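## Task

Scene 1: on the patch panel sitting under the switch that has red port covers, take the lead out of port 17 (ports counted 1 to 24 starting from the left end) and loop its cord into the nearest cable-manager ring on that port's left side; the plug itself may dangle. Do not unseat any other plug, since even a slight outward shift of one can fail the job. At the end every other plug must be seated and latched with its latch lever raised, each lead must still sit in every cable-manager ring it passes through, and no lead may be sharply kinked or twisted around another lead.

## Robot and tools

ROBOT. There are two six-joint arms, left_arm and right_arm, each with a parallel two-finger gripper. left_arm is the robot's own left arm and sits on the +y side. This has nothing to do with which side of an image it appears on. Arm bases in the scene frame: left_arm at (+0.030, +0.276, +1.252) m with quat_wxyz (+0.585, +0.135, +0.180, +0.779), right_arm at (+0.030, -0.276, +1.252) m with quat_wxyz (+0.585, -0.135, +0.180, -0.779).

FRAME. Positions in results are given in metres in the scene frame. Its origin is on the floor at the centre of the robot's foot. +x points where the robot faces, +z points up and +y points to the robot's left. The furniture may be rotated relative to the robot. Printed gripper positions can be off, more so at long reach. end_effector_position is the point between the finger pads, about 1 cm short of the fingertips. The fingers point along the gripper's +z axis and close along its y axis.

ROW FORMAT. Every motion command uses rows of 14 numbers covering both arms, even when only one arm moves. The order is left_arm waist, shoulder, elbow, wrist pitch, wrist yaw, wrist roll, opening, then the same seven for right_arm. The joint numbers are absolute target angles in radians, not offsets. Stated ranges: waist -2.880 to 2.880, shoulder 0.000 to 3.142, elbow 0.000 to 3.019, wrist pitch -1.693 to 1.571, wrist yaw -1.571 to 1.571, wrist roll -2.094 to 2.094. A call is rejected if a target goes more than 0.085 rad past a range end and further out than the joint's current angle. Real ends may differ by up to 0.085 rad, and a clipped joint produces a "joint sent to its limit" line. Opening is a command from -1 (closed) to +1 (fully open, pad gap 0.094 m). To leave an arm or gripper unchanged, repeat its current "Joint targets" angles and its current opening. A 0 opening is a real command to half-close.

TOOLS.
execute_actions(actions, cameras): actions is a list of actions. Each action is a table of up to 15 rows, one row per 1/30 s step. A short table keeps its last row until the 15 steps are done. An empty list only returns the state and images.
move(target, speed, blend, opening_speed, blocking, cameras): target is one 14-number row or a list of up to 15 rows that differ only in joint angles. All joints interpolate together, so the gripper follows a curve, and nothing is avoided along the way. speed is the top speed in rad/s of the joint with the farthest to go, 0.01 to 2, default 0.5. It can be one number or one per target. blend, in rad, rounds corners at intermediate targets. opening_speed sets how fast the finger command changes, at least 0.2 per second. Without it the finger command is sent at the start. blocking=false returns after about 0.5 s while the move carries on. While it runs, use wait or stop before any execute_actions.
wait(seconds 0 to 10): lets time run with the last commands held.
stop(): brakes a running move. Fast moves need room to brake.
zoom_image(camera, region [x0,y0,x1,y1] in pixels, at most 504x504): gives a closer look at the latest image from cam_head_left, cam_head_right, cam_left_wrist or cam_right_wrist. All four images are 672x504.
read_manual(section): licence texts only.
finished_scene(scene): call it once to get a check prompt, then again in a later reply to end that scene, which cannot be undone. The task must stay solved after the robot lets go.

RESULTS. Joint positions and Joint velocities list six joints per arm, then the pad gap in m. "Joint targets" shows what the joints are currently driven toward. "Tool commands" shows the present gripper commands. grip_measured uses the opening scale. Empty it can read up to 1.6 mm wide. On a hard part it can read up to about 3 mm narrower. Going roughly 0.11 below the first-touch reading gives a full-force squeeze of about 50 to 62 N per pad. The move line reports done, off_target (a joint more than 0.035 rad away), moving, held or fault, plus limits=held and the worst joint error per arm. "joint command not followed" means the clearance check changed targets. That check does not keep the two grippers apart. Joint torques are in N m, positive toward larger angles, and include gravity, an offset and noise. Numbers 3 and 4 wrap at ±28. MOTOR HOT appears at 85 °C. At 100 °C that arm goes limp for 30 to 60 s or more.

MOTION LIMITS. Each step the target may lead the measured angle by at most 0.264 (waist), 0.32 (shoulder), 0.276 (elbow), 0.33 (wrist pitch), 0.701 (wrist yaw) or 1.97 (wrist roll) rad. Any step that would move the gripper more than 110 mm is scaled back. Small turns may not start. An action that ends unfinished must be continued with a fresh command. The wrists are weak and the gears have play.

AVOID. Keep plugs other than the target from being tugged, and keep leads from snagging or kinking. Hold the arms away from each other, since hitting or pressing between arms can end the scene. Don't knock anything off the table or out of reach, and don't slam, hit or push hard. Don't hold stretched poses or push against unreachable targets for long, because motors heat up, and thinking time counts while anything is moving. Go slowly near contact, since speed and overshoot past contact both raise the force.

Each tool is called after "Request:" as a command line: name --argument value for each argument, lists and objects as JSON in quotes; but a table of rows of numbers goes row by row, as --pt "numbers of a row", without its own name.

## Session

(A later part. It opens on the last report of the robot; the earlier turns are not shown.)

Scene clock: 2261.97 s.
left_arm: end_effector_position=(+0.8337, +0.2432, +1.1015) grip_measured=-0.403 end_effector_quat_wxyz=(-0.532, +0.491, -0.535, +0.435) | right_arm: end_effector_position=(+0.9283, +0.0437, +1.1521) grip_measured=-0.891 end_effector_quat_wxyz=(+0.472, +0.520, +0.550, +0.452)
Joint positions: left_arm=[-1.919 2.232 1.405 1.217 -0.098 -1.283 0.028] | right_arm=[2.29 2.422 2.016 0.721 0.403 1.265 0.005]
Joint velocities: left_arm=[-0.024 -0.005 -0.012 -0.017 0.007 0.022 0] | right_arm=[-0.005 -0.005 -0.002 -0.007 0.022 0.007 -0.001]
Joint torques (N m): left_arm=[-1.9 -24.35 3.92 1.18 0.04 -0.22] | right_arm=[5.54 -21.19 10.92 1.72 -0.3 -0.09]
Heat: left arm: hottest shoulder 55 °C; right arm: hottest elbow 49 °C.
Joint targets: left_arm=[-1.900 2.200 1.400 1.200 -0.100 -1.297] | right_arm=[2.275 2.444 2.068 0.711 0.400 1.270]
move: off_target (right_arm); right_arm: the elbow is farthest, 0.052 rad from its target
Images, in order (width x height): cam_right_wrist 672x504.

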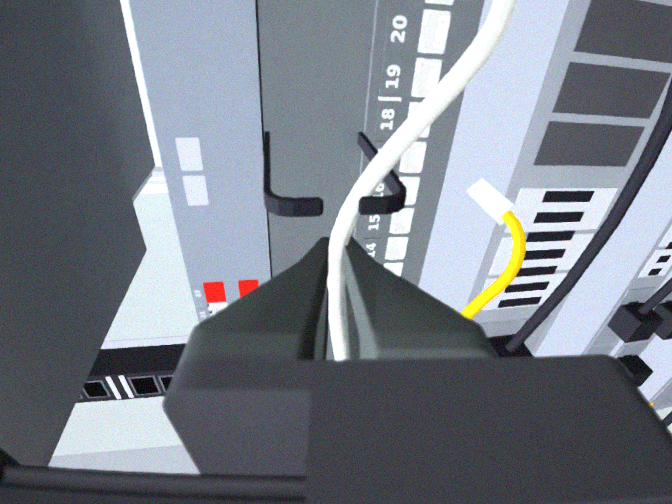

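Request:
move --pt "-1.9 2.2 1.4 1.2 -0.1 -1.297 -0.4 2.295 2.35 1.915 0.80 0.4 1.27 -1" --pt "-1.9 2.2 1.4 1.2 -0.1 -1.297 -0.4 2.315 2.295 1.812 0.865 0.4 1.27 -1" --speed 0.25

Scene clock: 2277.93 s.
left_arm: end_effector_position=(+0.8337, +0.2432, +1.1015) grip_measured=-0.403 end_effector_quat_wxyz=(-0.532, +0.491, -0.535, +0.435) | right_arm: end_effector_position=(+0.8983, +0.0346, +1.1537) grip_measured=-0.893 end_effector_quat_wxyz=(+0.465, +0.515, +0.558, +0.455)
Joint positions: left_arm=[-1.919 2.232 1.405 1.217 -0.098 -1.283 0.028] | right_arm=[2.29 2.345 1.846 0.801 0.383 1.265 0.005]
Joint velocities: left_arm=[-0.005 -0.005 -0.007 -0.007 -0.066 0.007 0.001] | right_arm=[0.005 0.005 -0.007 -0.002 -0.022 0.051 -0.002]
Joint torques (N m): left_arm=[-1.79 -24.41 3.96 1.2 0.05 -0.26] | right_arm=[7.41 -26.81 3.95 4.9 0.2 -0.16]
Heat: left arm: hottest shoulder 55 °C; right arm: hottest elbow 50 °C.
Joint targets: left_arm=[-1.900 2.200 1.400 1.200 -0.100 -1.297] | right_arm=[2.316 2.295 1.812 0.866 0.392 1.270]
move: off_target (right_arm); right_arm: the wrist pitch is farthest, 0.064 rad from its target

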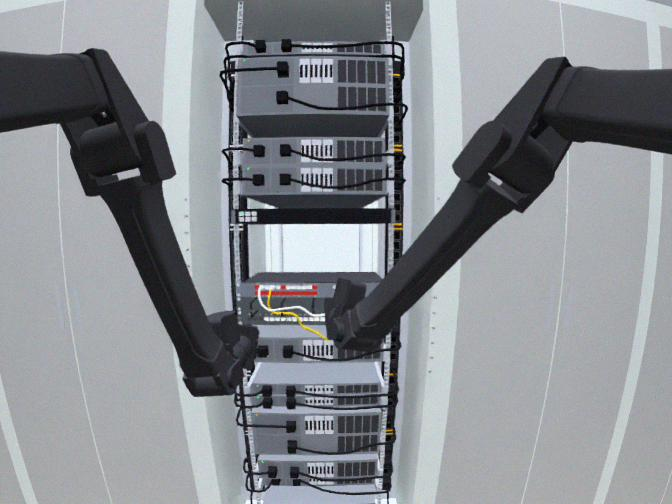

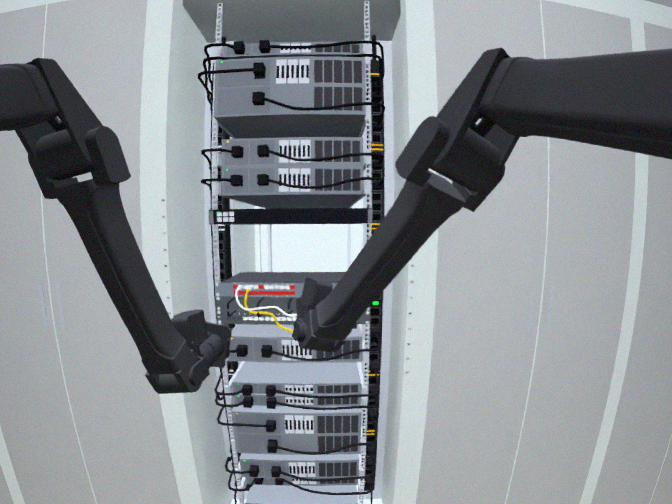

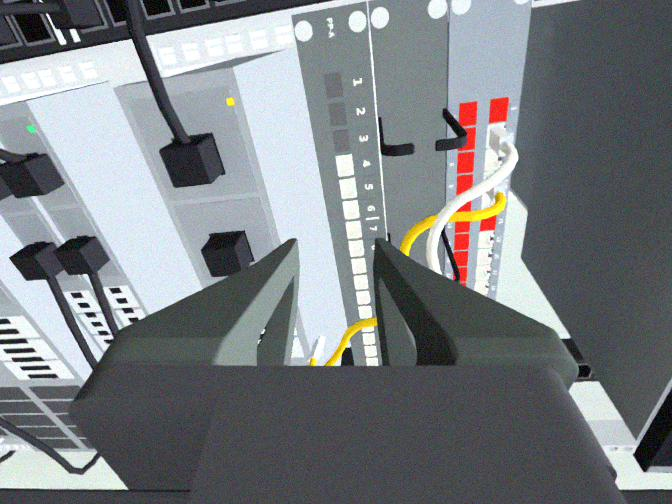

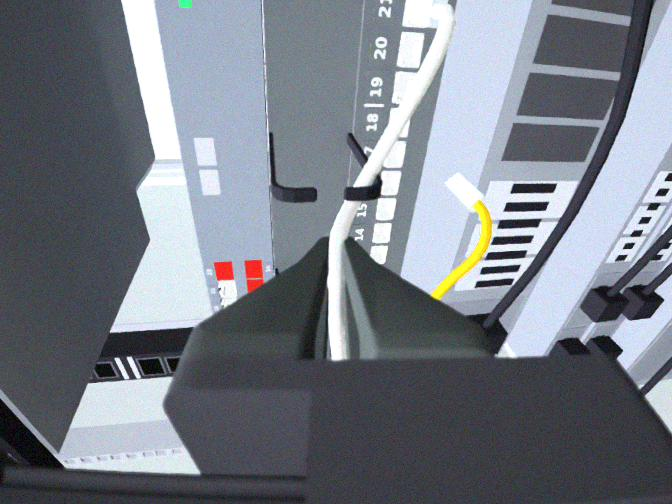

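Request:
move --target '[-1.9,2.2,1.4,1.2,-0.1,-1.297,-0.4,2.262,2.385,1.998,0.71,0.4,1.27,-1]' --speed 0.25 --cameras '["cam_right_wrist","cam_left_wrist"]'

Scene clock: 2302.87 s.
left_arm: end_effector_position=(+0.8337, +0.2432, +1.1015) grip_measured=-0.403 end_effector_quat_wxyz=(-0.532, +0.491, -0.535, +0.435) | right_arm: end_effector_position=(+0.9217, +0.0339, +1.1637) grip_measured=-0.893 end_effector_quat_wxyz=(+0.469, +0.522, +0.556, +0.446)
Joint positions: left_arm=[-1.919 2.232 1.405 1.217 -0.098 -1.283 0.028] | right_arm=[2.287 2.364 1.941 0.72 0.404 1.265 0.005]
Joint velocities: left_arm=[-0.005 0.015 -0.002 -0.007 -0.007 0.007 0] | right_arm=[-0.005 -0.005 0.012 0.017 0.037 -0.022 0]
Joint torques (N m): left_arm=[-1.67 -24.53 4.01 1.29 0.04 -0.24] | right_arm=[3.72 -21.36 10.88 1.78 -0.01 -0.08]
Heat: left arm: hottest shoulder 55 °C; right arm: hottest elbow 46 °C.
Joint targets: left_arm=[-1.900 2.200 1.400 1.200 -0.100 -1.297] | right_arm=[2.261 2.386 1.998 0.709 0.409 1.270]
move: off_target (right_arm); right_arm: the elbow is farthest, 0.057 rad from its target
Images, in order (width x height): cam_left_wrist 672x504, cam_right_wrist 672x504.

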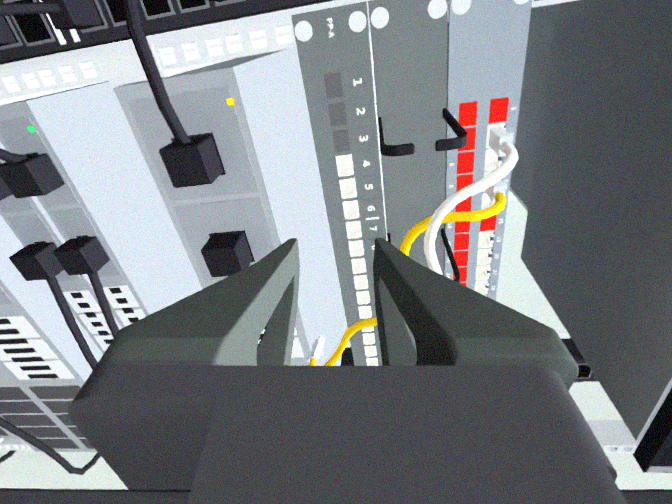

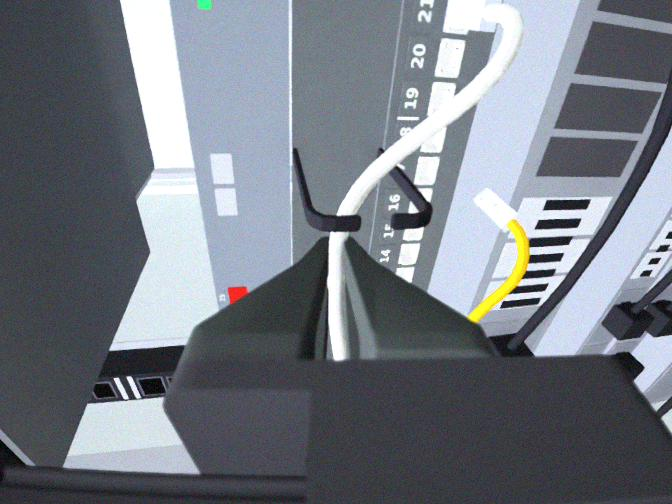

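Request:
zoom_image --camera "cam_right_wrist" --region '[260, 100, 480, 280]'

Scaled by 2.291 from the camera's 672x504 image, which has a finer 960x720 frame.

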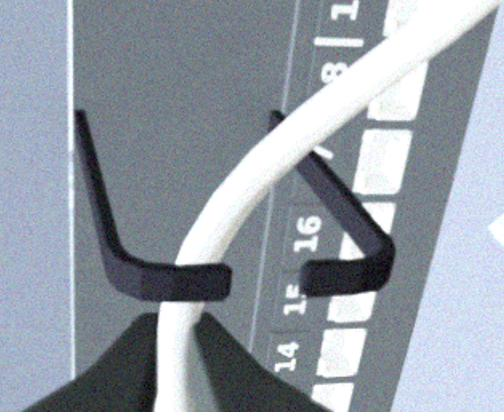

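Request:
move --target '[-1.9,2.2,1.4,1.2,-0.1,-1.297,-0.4,2.288,2.25,1.785,0.835,0.4,1.27,-1]' --speed 0.25 --cameras '["cam_right_wrist","cam_left_wrist","cam_head_left"]'

Request:
zoom_image --camera "cam_right_wrist" --region '[200, 0, 520, 260]'

Scene clock: 2334.37 s.
left_arm: end_effector_position=(+0.8337, +0.2432, +1.1015) grip_measured=-0.403 end_effector_quat_wxyz=(-0.532, +0.491, -0.535, +0.435) | right_arm: end_effector_position=(+0.8931, +0.0220, +1.1664) grip_measured=-0.893 end_effector_quat_wxyz=(+0.467, +0.521, +0.558, +0.445)
Joint positions: left_arm=[-1.919 2.232 1.405 1.217 -0.098 -1.283 0.028] | right_arm=[2.287 2.293 1.786 0.798 0.401 1.265 0.005]
Joint velocities: left_arm=[-0.005 -0.005 -0.017 -0.007 -0.051 0.037 0] | right_arm=[-0.024 -0.015 -0.007 -0.007 -0.007 0.007 0.001]
Joint torques (N m): left_arm=[-1.55 -24.47 3.93 1.21 0.03 -0.22] | right_arm=[6.48 -25.93 6.53 3.81 -0.19 -0.06]
Heat: left arm: hottest shoulder 55 °C; right arm: hottest elbow 48 °C.
Joint targets: left_arm=[-1.900 2.200 1.400 1.200 -0.100 -1.297] | right_arm=[2.288 2.249 1.784 0.835 0.400 1.270]
move: off_target (right_arm); right_arm: the shoulder is farthest, 0.043 rad from its target
Images, in order (width x height): cam_head_left 672x504, cam_left_wrist 672x504, cam_right_wrist 672x504.

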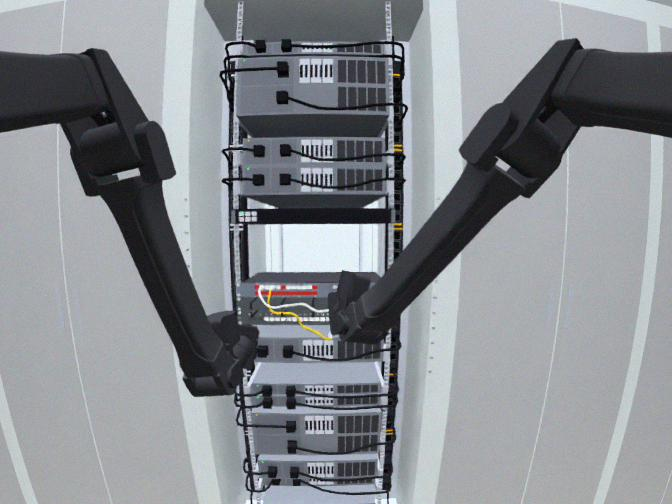

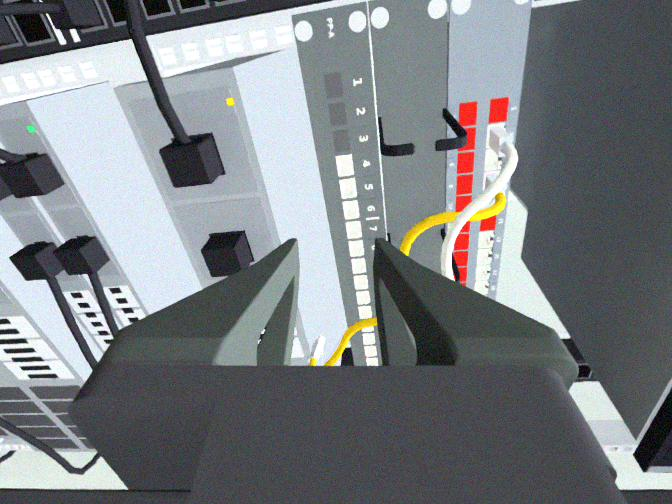

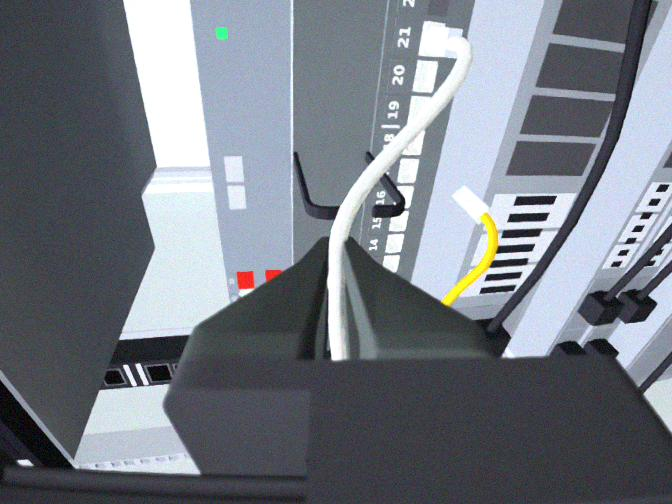

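Scaled by 1.575 from the camera's 672x504 image, which has a finer 960x720 frame.

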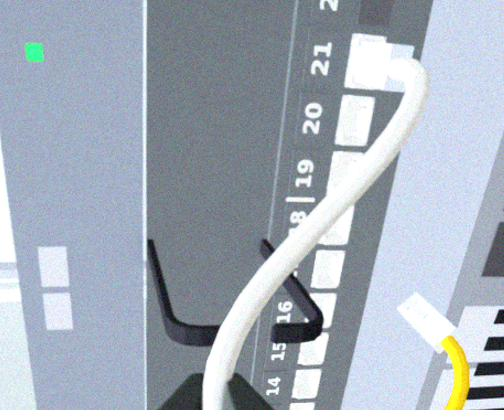

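Request:
move --target '[-1.9,2.2,1.4,1.2,-0.1,-1.297,-0.4,2.245,2.235,1.765,0.835,0.4,1.27,-1]' --speed 0.25 --cameras '["cam_right_wrist","cam_left_wrist","cam_head_left"]'

Request:
zoom_image --camera "cam_head_left" --region '[220, 260, 400, 360]'

Scene clock: 2382.60 s.
left_arm: end_effector_position=(+0.8337, +0.2432, +1.1015) grip_measured=-0.403 end_effector_quat_wxyz=(-0.532, +0.491, -0.535, +0.435) | right_arm: end_effector_position=(+0.8955, +0.0123, +1.1735) grip_measured=-0.893 end_effector_quat_wxyz=(+0.469, +0.520, +0.557, +0.447)
Joint positions: left_arm=[-1.919 2.232 1.405 1.217 -0.098 -1.283 0.028] | right_arm=[2.276 2.273 1.769 0.801 0.389 1.265 0.005]
Joint velocities: left_arm=[0.015 -0.005 0.002 -0.012 0.007 0.022 0] | right_arm=[-0.005 -0.005 -0.002 -0.002 0.022 0.022 0.001]
Joint torques (N m): left_arm=[-2.14 -24.12 3.95 1.28 0.03 -0.23] | right_arm=[3.14 -25.41 6.28 3.51 0.07 -0.11]
Heat: left arm: hottest shoulder 56 °C; right arm: hottest elbow 44 °C.
Joint targets: left_arm=[-1.900 2.200 1.400 1.200 -0.100 -1.297] | right_arm=[2.246 2.236 1.765 0.835 0.393 1.270]
move: off_target (right_arm); right_arm: the shoulder is farthest, 0.038 rad from its target
Images, in order (width x height): cam_head_left 672x504, cam_left_wrist 672x504, cam_right_wrist 672x504.

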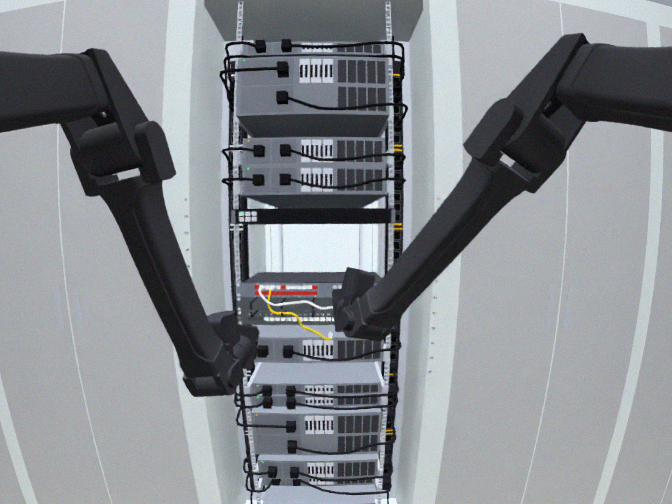

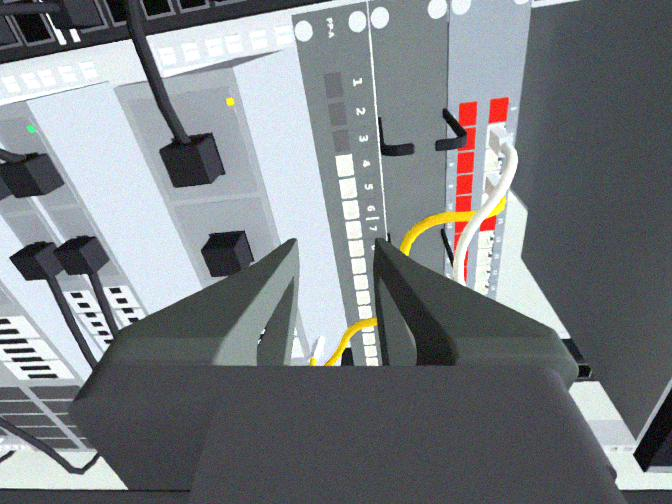

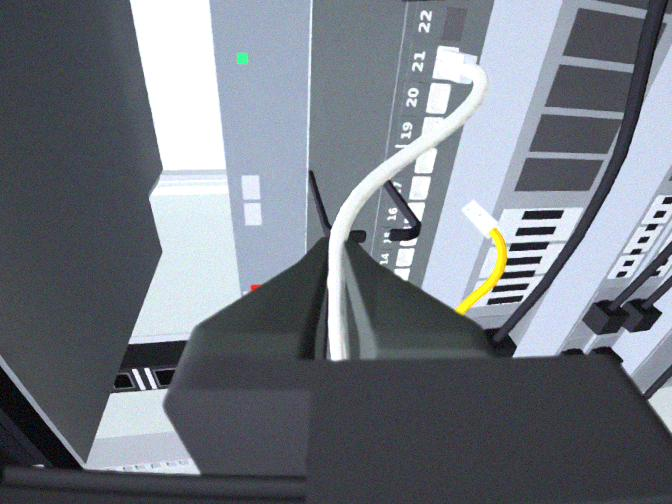

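Scaled by 2.800 from the camera's 672x504 image, which has a finer 960x720 frame.

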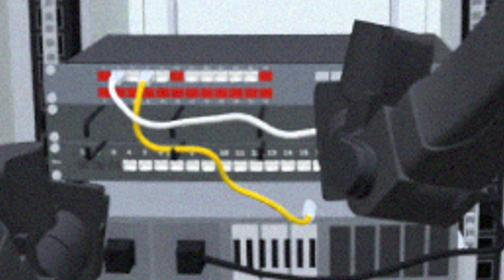

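Request:
move --pt "-2.0 2.45 1.65 1.35 -0.12 -1.297 -0.2 2.245 2.235 1.765 0.835 0.4 1.27 -1" --pt "-2.095 2.695 1.99 1.39 -0.125 -1.297 -0.2 2.245 2.235 1.765 0.835 0.4 1.27 -1" --cameras '["cam_right_wrist","cam_left_wrist","cam_head_left"]'

Request:
zoom_image --camera "cam_head_left" --region '[220, 260, 400, 360]'

Scene clock: 2400.90 s.
left_arm: end_effector_position=(+0.8623, +0.0912, +1.0232) grip_measured=-0.203 end_effector_quat_wxyz=(-0.553, +0.437, -0.462, +0.538) | right_arm: end_effector_position=(+0.8955, +0.0123, +1.1735) grip_measured=-0.893 end_effector_quat_wxyz=(+0.469, +0.520, +0.557, +0.447)
Joint positions: left_arm=[-2.082 2.689 1.956 1.362 -0.122 -1.283 0.037] | right_arm=[2.276 2.273 1.769 0.801 0.389 1.265 0.005]
Joint velocities: left_arm=[-0.015 -0.024 -0.017 0.002 0.022 -0.022 -0.001] | right_arm=[-0.005 0.005 -0.002 0.007 -0.037 -0.037 0]
Joint torques (N m): left_arm=[-6.07 -22.59 8.17 2.7 0.12 -0.24] | right_arm=[3.43 -25.52 6.09 3.69 0.32 -0.01]
Heat: left arm: hottest shoulder 56 °C; right arm: hottest shoulder 44 °C.
Joint targets: left_arm=[-2.094 2.694 1.991 1.390 -0.125 -1.297] | right_arm=[2.245 2.235 1.765 0.835 0.399 1.270]
move: off_target (right_arm); right_arm: the shoulder is farthest, 0.038 rad from its target
Images, in order (width x height): cam_head_left 672x504, cam_left_wrist 672x504, cam_right_wrist 672x504.

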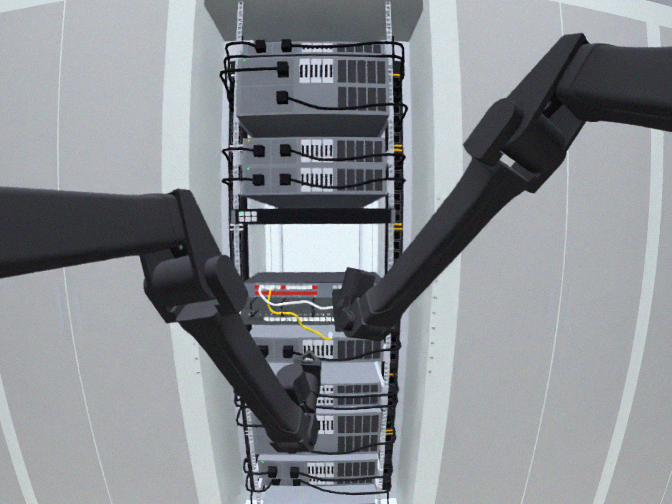

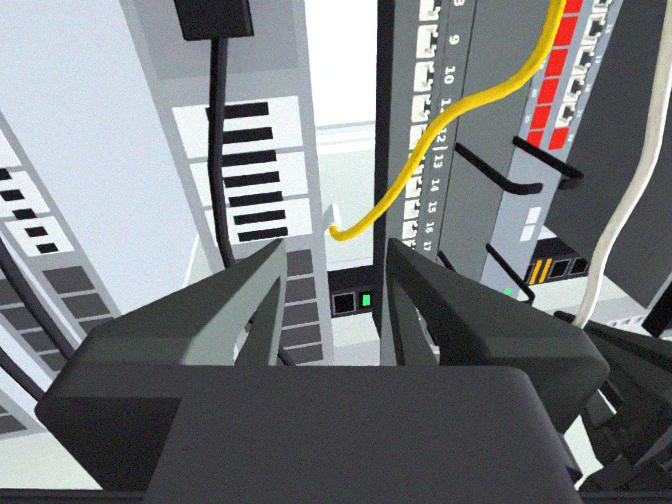

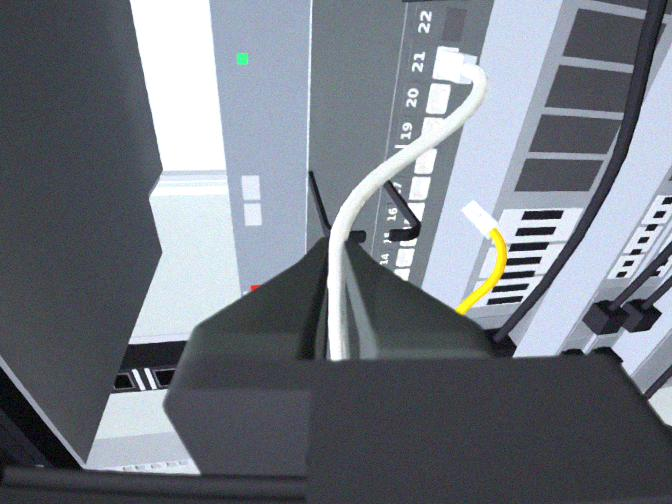

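Scaled by 2.800 from the camera's 672x504 image, which has a finer 960x720 frame.

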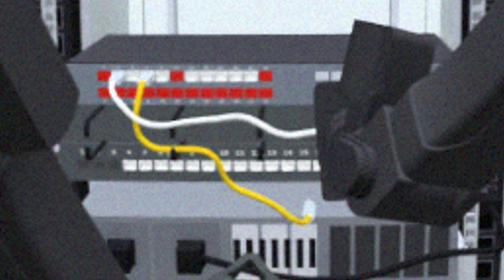

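Request:
move --target '[-2.1,2.56,2.075,1.08,-0.15,-1.297,-0.2,2.245,2.235,1.765,0.835,0.4,1.27,-1]' --speed 0.3 --cameras '["cam_left_wrist"]'

Scene clock: 2440.70 s.
left_arm: end_effector_position=(+0.9314, +0.0948, +1.0779) grip_measured=-0.203 end_effector_quat_wxyz=(-0.537, +0.458, -0.486, +0.515) | right_arm: end_effector_position=(+0.8955, +0.0121, +1.1734) grip_measured=-0.893 end_effector_quat_wxyz=(+0.469, +0.520, +0.557, +0.447)
Joint positions: left_arm=[-2.082 2.583 2.036 1.096 -0.147 -1.283 0.037] | right_arm=[2.276 2.273 1.769 0.801 0.391 1.265 0.005]
Joint velocities: left_arm=[0.005 0.015 -0.022 0.007 -0.022 0.007 0] | right_arm=[0.005 0.005 0.007 -0.022 -0.007 -0.051 0.001]
Joint torques (N m): left_arm=[-6.71 -27.11 9.87 1.21 0.08 -0.23] | right_arm=[3.96 -25.23 6.26 3.73 0.32 -0.01]
Heat: left arm: hottest shoulder 55 °C; right arm: hottest shoulder 46 °C.
Joint targets: left_arm=[-2.100 2.560 2.074 1.079 -0.150 -1.297] | right_arm=[2.245 2.235 1.765 0.835 0.401 1.270]
move: off_target (left_arm, right_arm); left_arm: the elbow is farthest, 0.039 rad from its target; right_arm: the shoulder is farthest, 0.038 rad from its target
Images, in order (width x height): cam_left_wrist 672x504.

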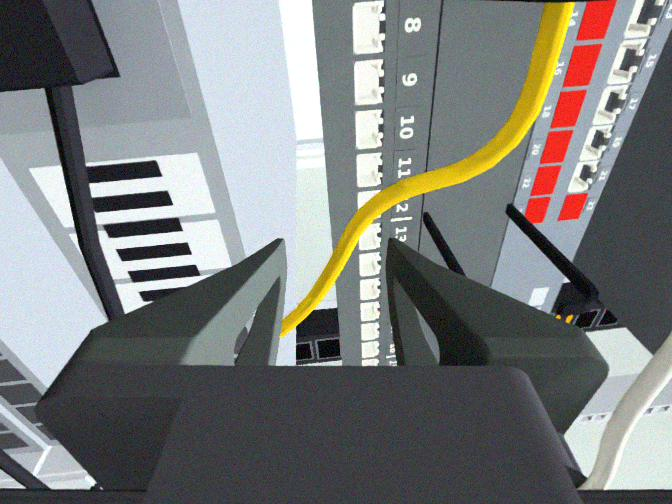

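Request:
move --target '[-2.1,2.598,2.135,1.048,-0.15,-1.297,-0.2,2.245,2.235,1.765,0.835,0.4,1.27,-1]' --speed 0.3 --cameras '["cam_left_wrist"]'

Request:
move --target '[-2.1,2.598,2.135,1.048,-0.15,-1.297,-1,2.245,2.235,1.765,0.835,0.4,1.27,-1]' --opening_speed 0.5 --cameras '["cam_left_wrist","cam_right_wrist"]'

Scene clock: 2455.03 s.
left_arm: end_effector_position=(+0.9474, +0.0958, +1.0954) grip_measured=-0.203 end_effector_quat_wxyz=(-0.543, +0.454, -0.478, +0.520) | right_arm: end_effector_position=(+0.8955, +0.0121, +1.1734) grip_measured=-0.893 end_effector_quat_wxyz=(+0.469, +0.520, +0.557, +0.447)
Joint positions: left_arm=[-2.082 2.583 2.089 1.066 -0.147 -1.283 0.037] | right_arm=[2.276 2.273 1.769 0.801 0.391 1.265 0.005]
Joint velocities: left_arm=[0.005 -0.005 -0.022 -0.007 0.007 -0.007 0] | right_arm=[-0.005 -0.015 0.002 0.002 0.022 -0.022 0]
Joint torques (N m): left_arm=[-6.42 -24.06 10.7 1.21 0.1 -0.2] | right_arm=[3.31 -25.35 6.16 3.73 0.3 -0.07]
Heat: left arm: hottest shoulder 58 °C; right arm: hottest shoulder 46 °C.
Joint targets: left_arm=[-2.100 2.598 2.134 1.049 -0.150 -1.297] | right_arm=[2.245 2.235 1.765 0.835 0.400 1.270]
move: off_target (left_arm, right_arm); left_arm: the elbow is farthest, 0.046 rad from its target; right_arm: the shoulder is farthest, 0.038 rad from its target
Images, in order (width x height): cam_left_wrist 672x504.

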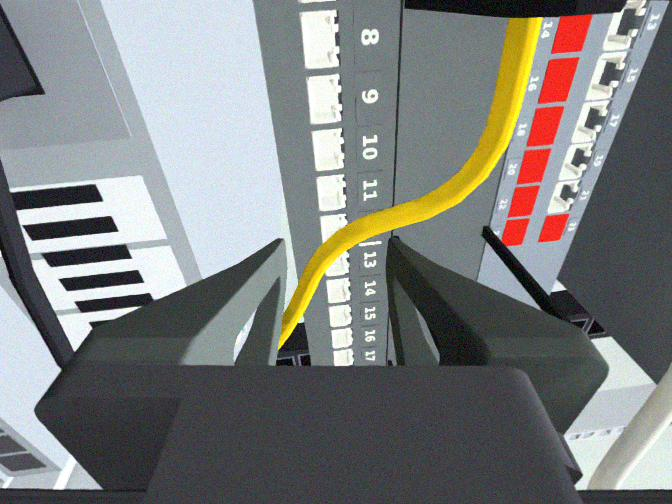

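Scene clock: 2456.83 s.
left_arm: end_effector_position=(+0.9474, +0.0959, +1.0950) grip_measured=-0.917 end_effector_quat_wxyz=(-0.543, +0.455, -0.478, +0.520) | right_arm: end_effector_position=(+0.8955, +0.0121, +1.1734) grip_measured=-0.893 end_effector_quat_wxyz=(+0.469, +0.520, +0.557, +0.447)
Joint positions: left_arm=[-2.082 2.583 2.089 1.064 -0.149 -1.284 0.004] | right_arm=[2.276 2.273 1.769 0.801 0.391 1.265 0.005]
Joint velocities: left_arm=[0.015 -0.015 -0.012 0.012 -0.037 0.007 0] | right_arm=[-0.015 -0.005 -0.002 0.007 -0.066 -0.022 0]
Joint torques (N m): left_arm=[-6.53 -24 10.84 1.11 0.08 -0.24] | right_arm=[4.13 -25.82 5.98 3.54 0.26 -0.07]
Heat: left arm: hottest shoulder 58 °C; right arm: hottest shoulder 46 °C.
Joint targets: left_arm=[-2.100 2.598 2.135 1.048 -0.151 -1.297] | right_arm=[2.245 2.235 1.765 0.835 0.400 1.270]
move: off_target (left_arm, right_arm); left_arm: the elbow is farthest, 0.046 rad from its target; right_arm: the shoulder is farthest, 0.038 rad from its target
Images, in order (width x height): cam_left_wrist 672x504, cam_right_wrist 672x504.

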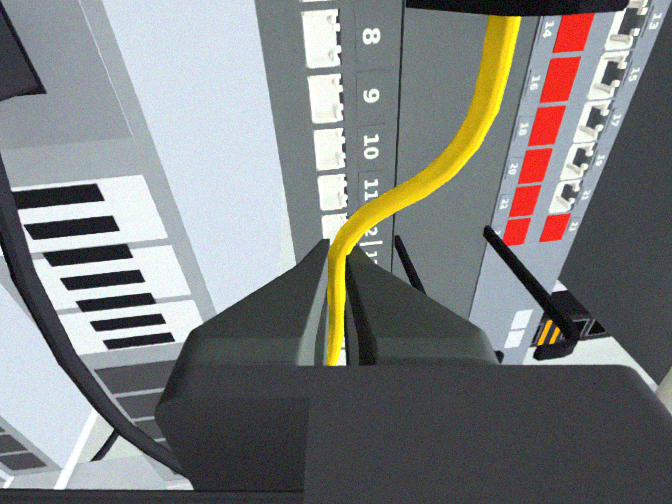

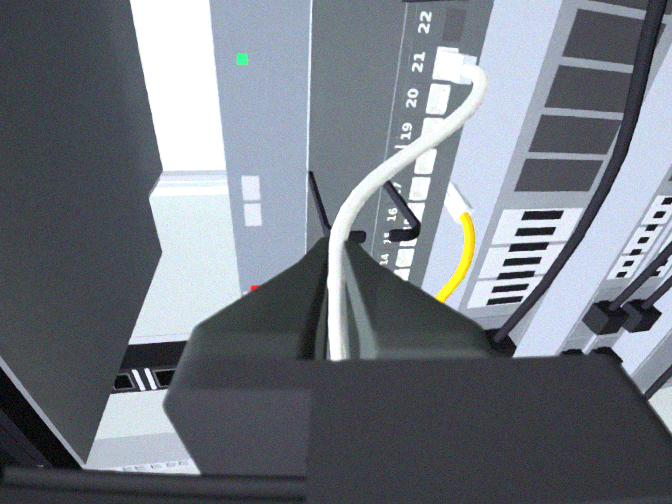

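Request:
move --target '[-2.1,2.598,2.135,1.048,-0.15,-1.297,-1,2.27,2.166,1.635,0.90,0.4,1.27,-1]' --speed 0.2 --cameras '["cam_left_wrist","cam_right_wrist","cam_head_left"]'

Request:
zoom_image --camera "cam_head_left" --region '[220, 260, 400, 360]'

Scene clock: 2482.20 s.
left_arm: end_effector_position=(+0.9474, +0.0959, +1.0950) grip_measured=-0.919 end_effector_quat_wxyz=(-0.543, +0.455, -0.478, +0.519) | right_arm: end_effector_position=(+0.8716, +0.0014, +1.1641) grip_measured=-0.893 end_effector_quat_wxyz=(+0.462, +0.523, +0.568, +0.437)
Joint positions: left_arm=[-2.082 2.583 2.089 1.064 -0.149 -1.283 0.004] | right_arm=[2.272 2.232 1.662 0.833 0.391 1.268 0.005]
Joint velocities: left_arm=[-0.005 -0.015 -0.022 -0.002 -0.051 0.051 0.001] | right_arm=[-0.005 -0.005 0.002 -0.007 0.007 -0.037 -0.001]
Joint torques (N m): left_arm=[-6.83 -24.29 10.81 1.2 0.14 -0.23] | right_arm=[5.3 -27.81 4.52 4.86 0.3 -0.12]
Heat: left arm: hottest shoulder 59 °C; right arm: hottest shoulder 46 °C.
Joint targets: left_arm=[-2.100 2.598 2.135 1.048 -0.150 -1.297] | right_arm=[2.269 2.165 1.635 0.899 0.400 1.270]
move: off_target (left_arm, right_arm); left_arm: the elbow is farthest, 0.046 rad from its target; right_arm: the wrist pitch is farthest, 0.067 rad from its target
Images, in order (width x height): cam_head_left 672x504, cam_left_wrist 672x504, cam_right_wrist 672x504.

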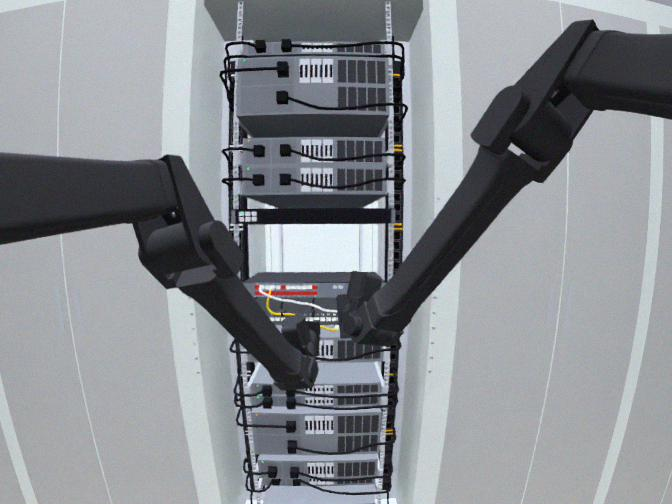

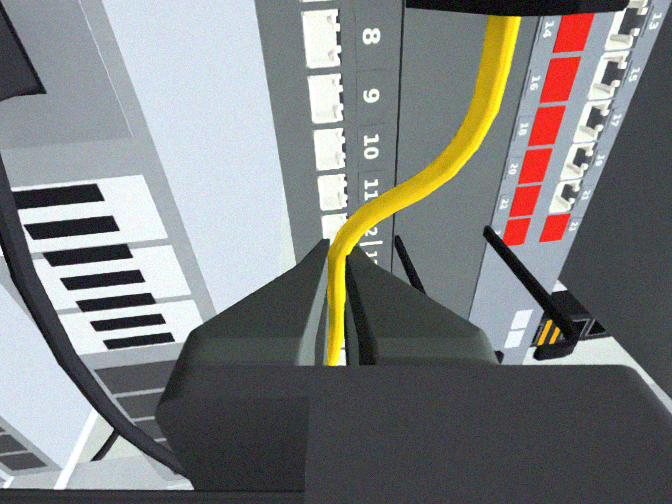

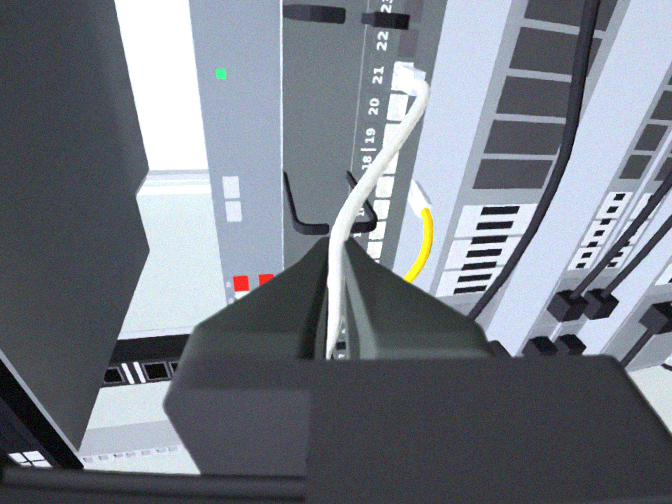

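Scaled by 2.800 from the camera's 672x504 image, which has a finer 960x720 frame.

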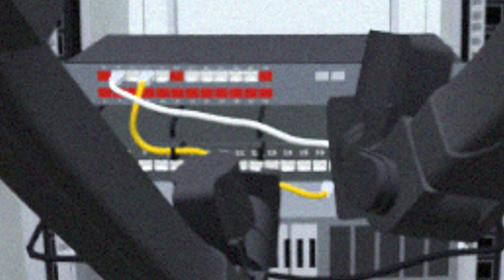

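Request:
move --pt "-2.1 2.50 1.93 1.17 -0.15 -1.297 -1 2.27 2.166 1.635 0.90 0.4 1.27 -1" --pt "-2.145 2.375 1.85 1.04 -0.2 -1.297 -1 2.27 2.166 1.635 0.90 0.4 1.27 -1" --speed 0.25

Request:
zoom_image --camera "cam_head_left" --region '[220, 260, 400, 360]'

Scene clock: 2512.83 s.
left_arm: end_effector_position=(+0.9177, +0.0837, +1.1165) grip_measured=-0.920 end_effector_quat_wxyz=(-0.517, +0.480, -0.506, +0.497) | right_arm: end_effector_position=(+0.8717, +0.0016, +1.1641) grip_measured=-0.893 end_effector_quat_wxyz=(+0.461, +0.523, +0.567, +0.438)
Joint positions: left_arm=[-2.115 2.427 1.85 1.049 -0.198 -1.284 0.004] | right_arm=[2.272 2.232 1.662 0.833 0.389 1.269 0.005]
Joint velocities: left_arm=[-0.024 -0.015 0.002 -0.007 0.037 0.007 0] | right_arm=[-0.005 0.005 -0.012 0.007 0.022 -0.051 0]
Joint torques (N m): left_arm=[-7.71 -29.16 6.42 1.46 0.12 -0.22] | right_arm=[4.84 -26.46 4.05 4.98 0.29 -0.15]
Heat: left arm: hottest shoulder 60 °C; right arm: hottest shoulder 44 °C.
Joint targets: left_arm=[-2.146 2.375 1.851 1.038 -0.199 -1.298] | right_arm=[2.270 2.166 1.635 0.900 0.399 1.270]
move: off_target (left_arm, right_arm); left_arm: the shoulder is farthest, 0.052 rad from its target; right_arm: the wrist pitch is farthest, 0.067 rad from its target

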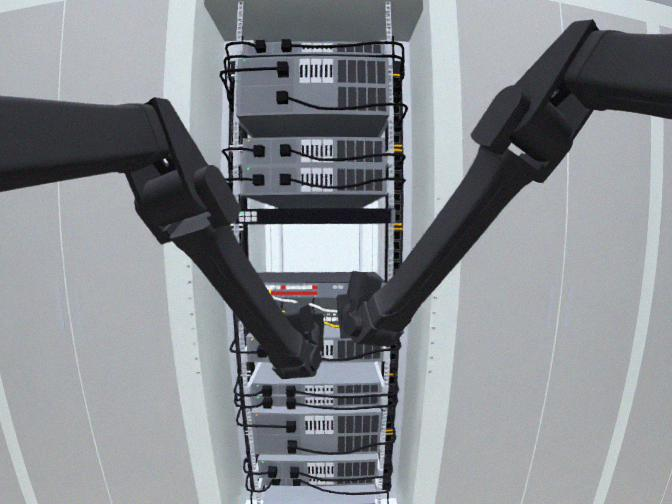

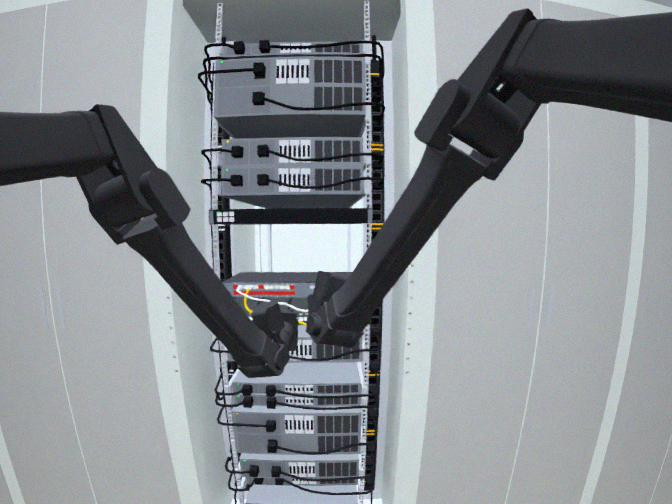

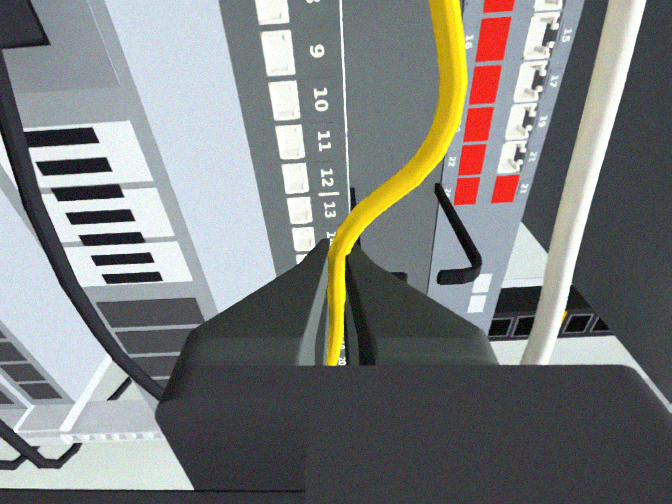

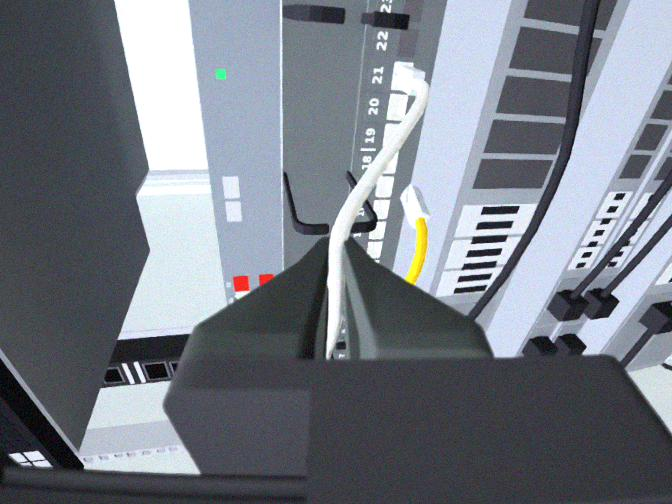

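Scaled by 2.800 from the camera's 672x504 image, which has a finer 960x720 frame.

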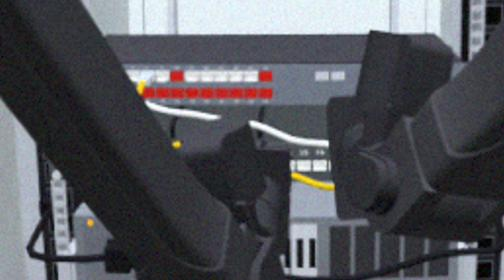

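Request:
move --pt "-2.2 2.39 1.85 1.04 -0.26 -1.297 -1 2.27 2.166 1.635 0.90 0.4 1.27 -1" --pt "-2.2 2.315 1.816 1.015 -0.268 -1.297 -1 2.27 2.166 1.635 0.90 0.4 1.27 -1" --speed 0.2

Request:
zoom_image --camera "cam_left_wrist" --region '[280, 100, 600, 380]'

Scene clock: 2533.93 s.
left_arm: end_effector_position=(+0.9172, +0.0847, +1.1156) grip_measured=-0.920 end_effector_quat_wxyz=(-0.517, +0.482, -0.505, +0.495) | right_arm: end_effector_position=(+0.8717, +0.0016, +1.1641) grip_measured=-0.893 end_effector_quat_wxyz=(+0.461, +0.523, +0.567, +0.438)
Joint positions: left_arm=[-2.115 2.427 1.848 1.049 -0.204 -1.284 0.004] | right_arm=[2.272 2.232 1.662 0.833 0.389 1.269 0.005]
Joint velocities: left_arm=[0.015 0.005 -0.007 -0.012 0.051 -0.037 0] | right_arm=[-0.005 -0.005 0.007 -0.002 0.037 -0.037 -0.001]
Joint torques (N m): left_arm=[-5.3 -24.82 6.43 1.84 0.29 -0.1] | right_arm=[5.36 -26.7 4.16 5.08 0.33 -0.12]
Heat: left arm: hottest shoulder 59 °C; right arm: hottest shoulder 44 °C.
Joint targets: left_arm=[-2.115 2.427 1.848 1.049 -0.201 -1.284] | right_arm=[2.270 2.166 1.635 0.900 0.399 1.270]
move: held (left_arm; a check stopped the path), off_target (right_arm); path passed 0 of 2 targets; limits=held; left_arm: the shoulder is farthest, 0.112 rad from its target; right_arm: the wrist pitch is farthest, 0.067 rad from its target
joint command not followed: on one or more control steps a check withheld the commanded joint targets of the left arm, and it was not sent them on those steps.
cause: the commanded joint targets, or the way to them, would bring a part of the robot too close to another arm (this arm's wrist (the part past joint 5) and the right arm's gripper housing).

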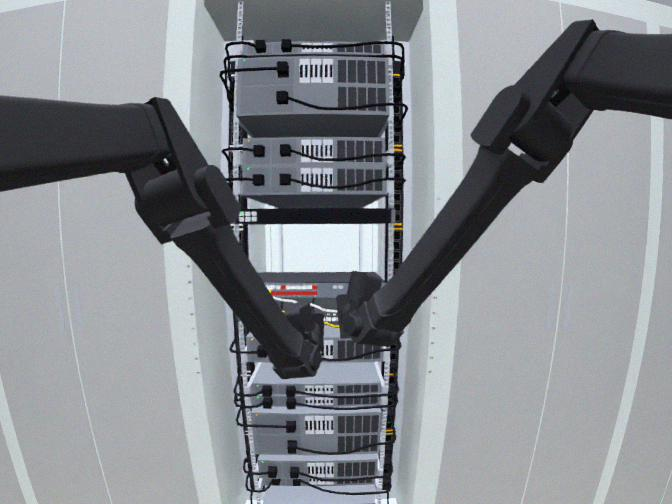

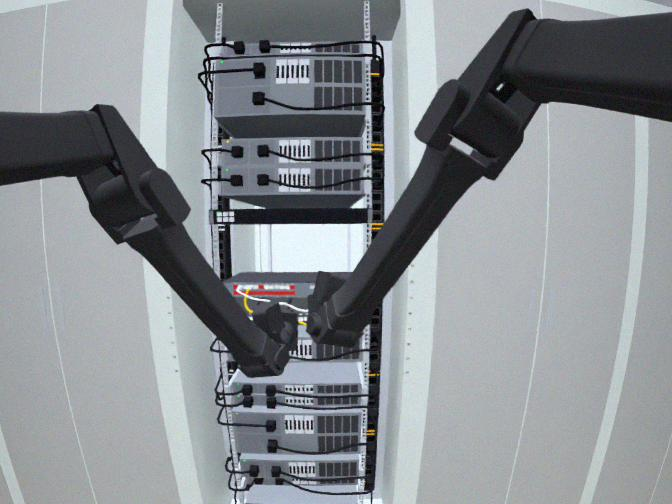

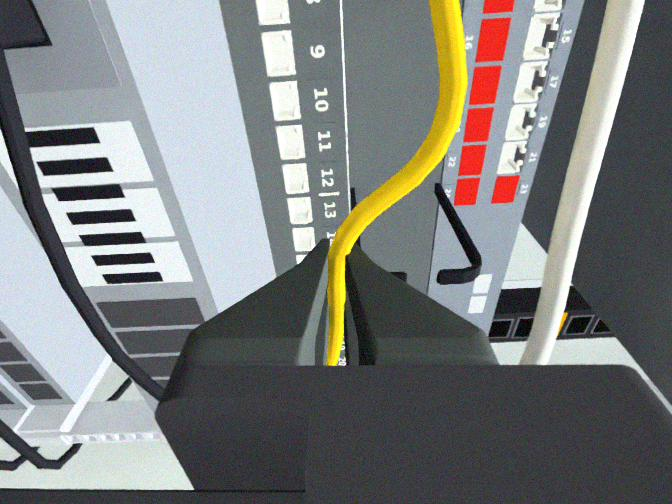

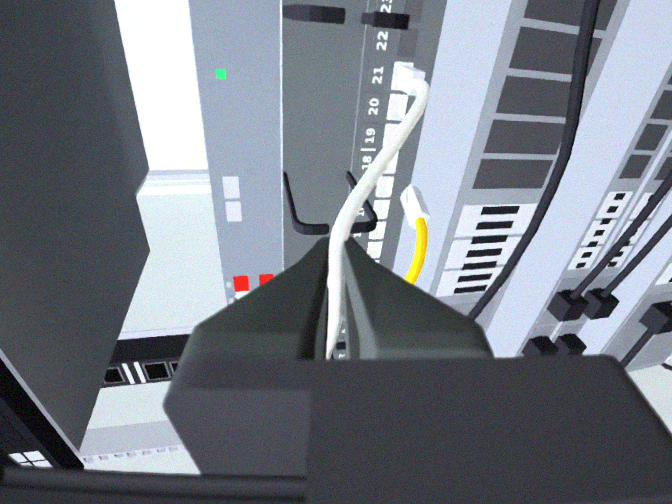

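Scaled by 1.575 from the camera's 672x504 image, which has a finer 960x720 frame.

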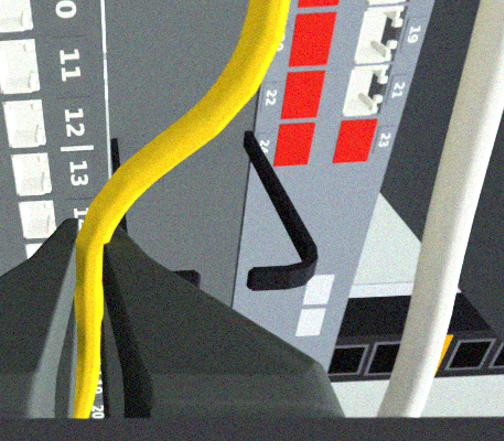

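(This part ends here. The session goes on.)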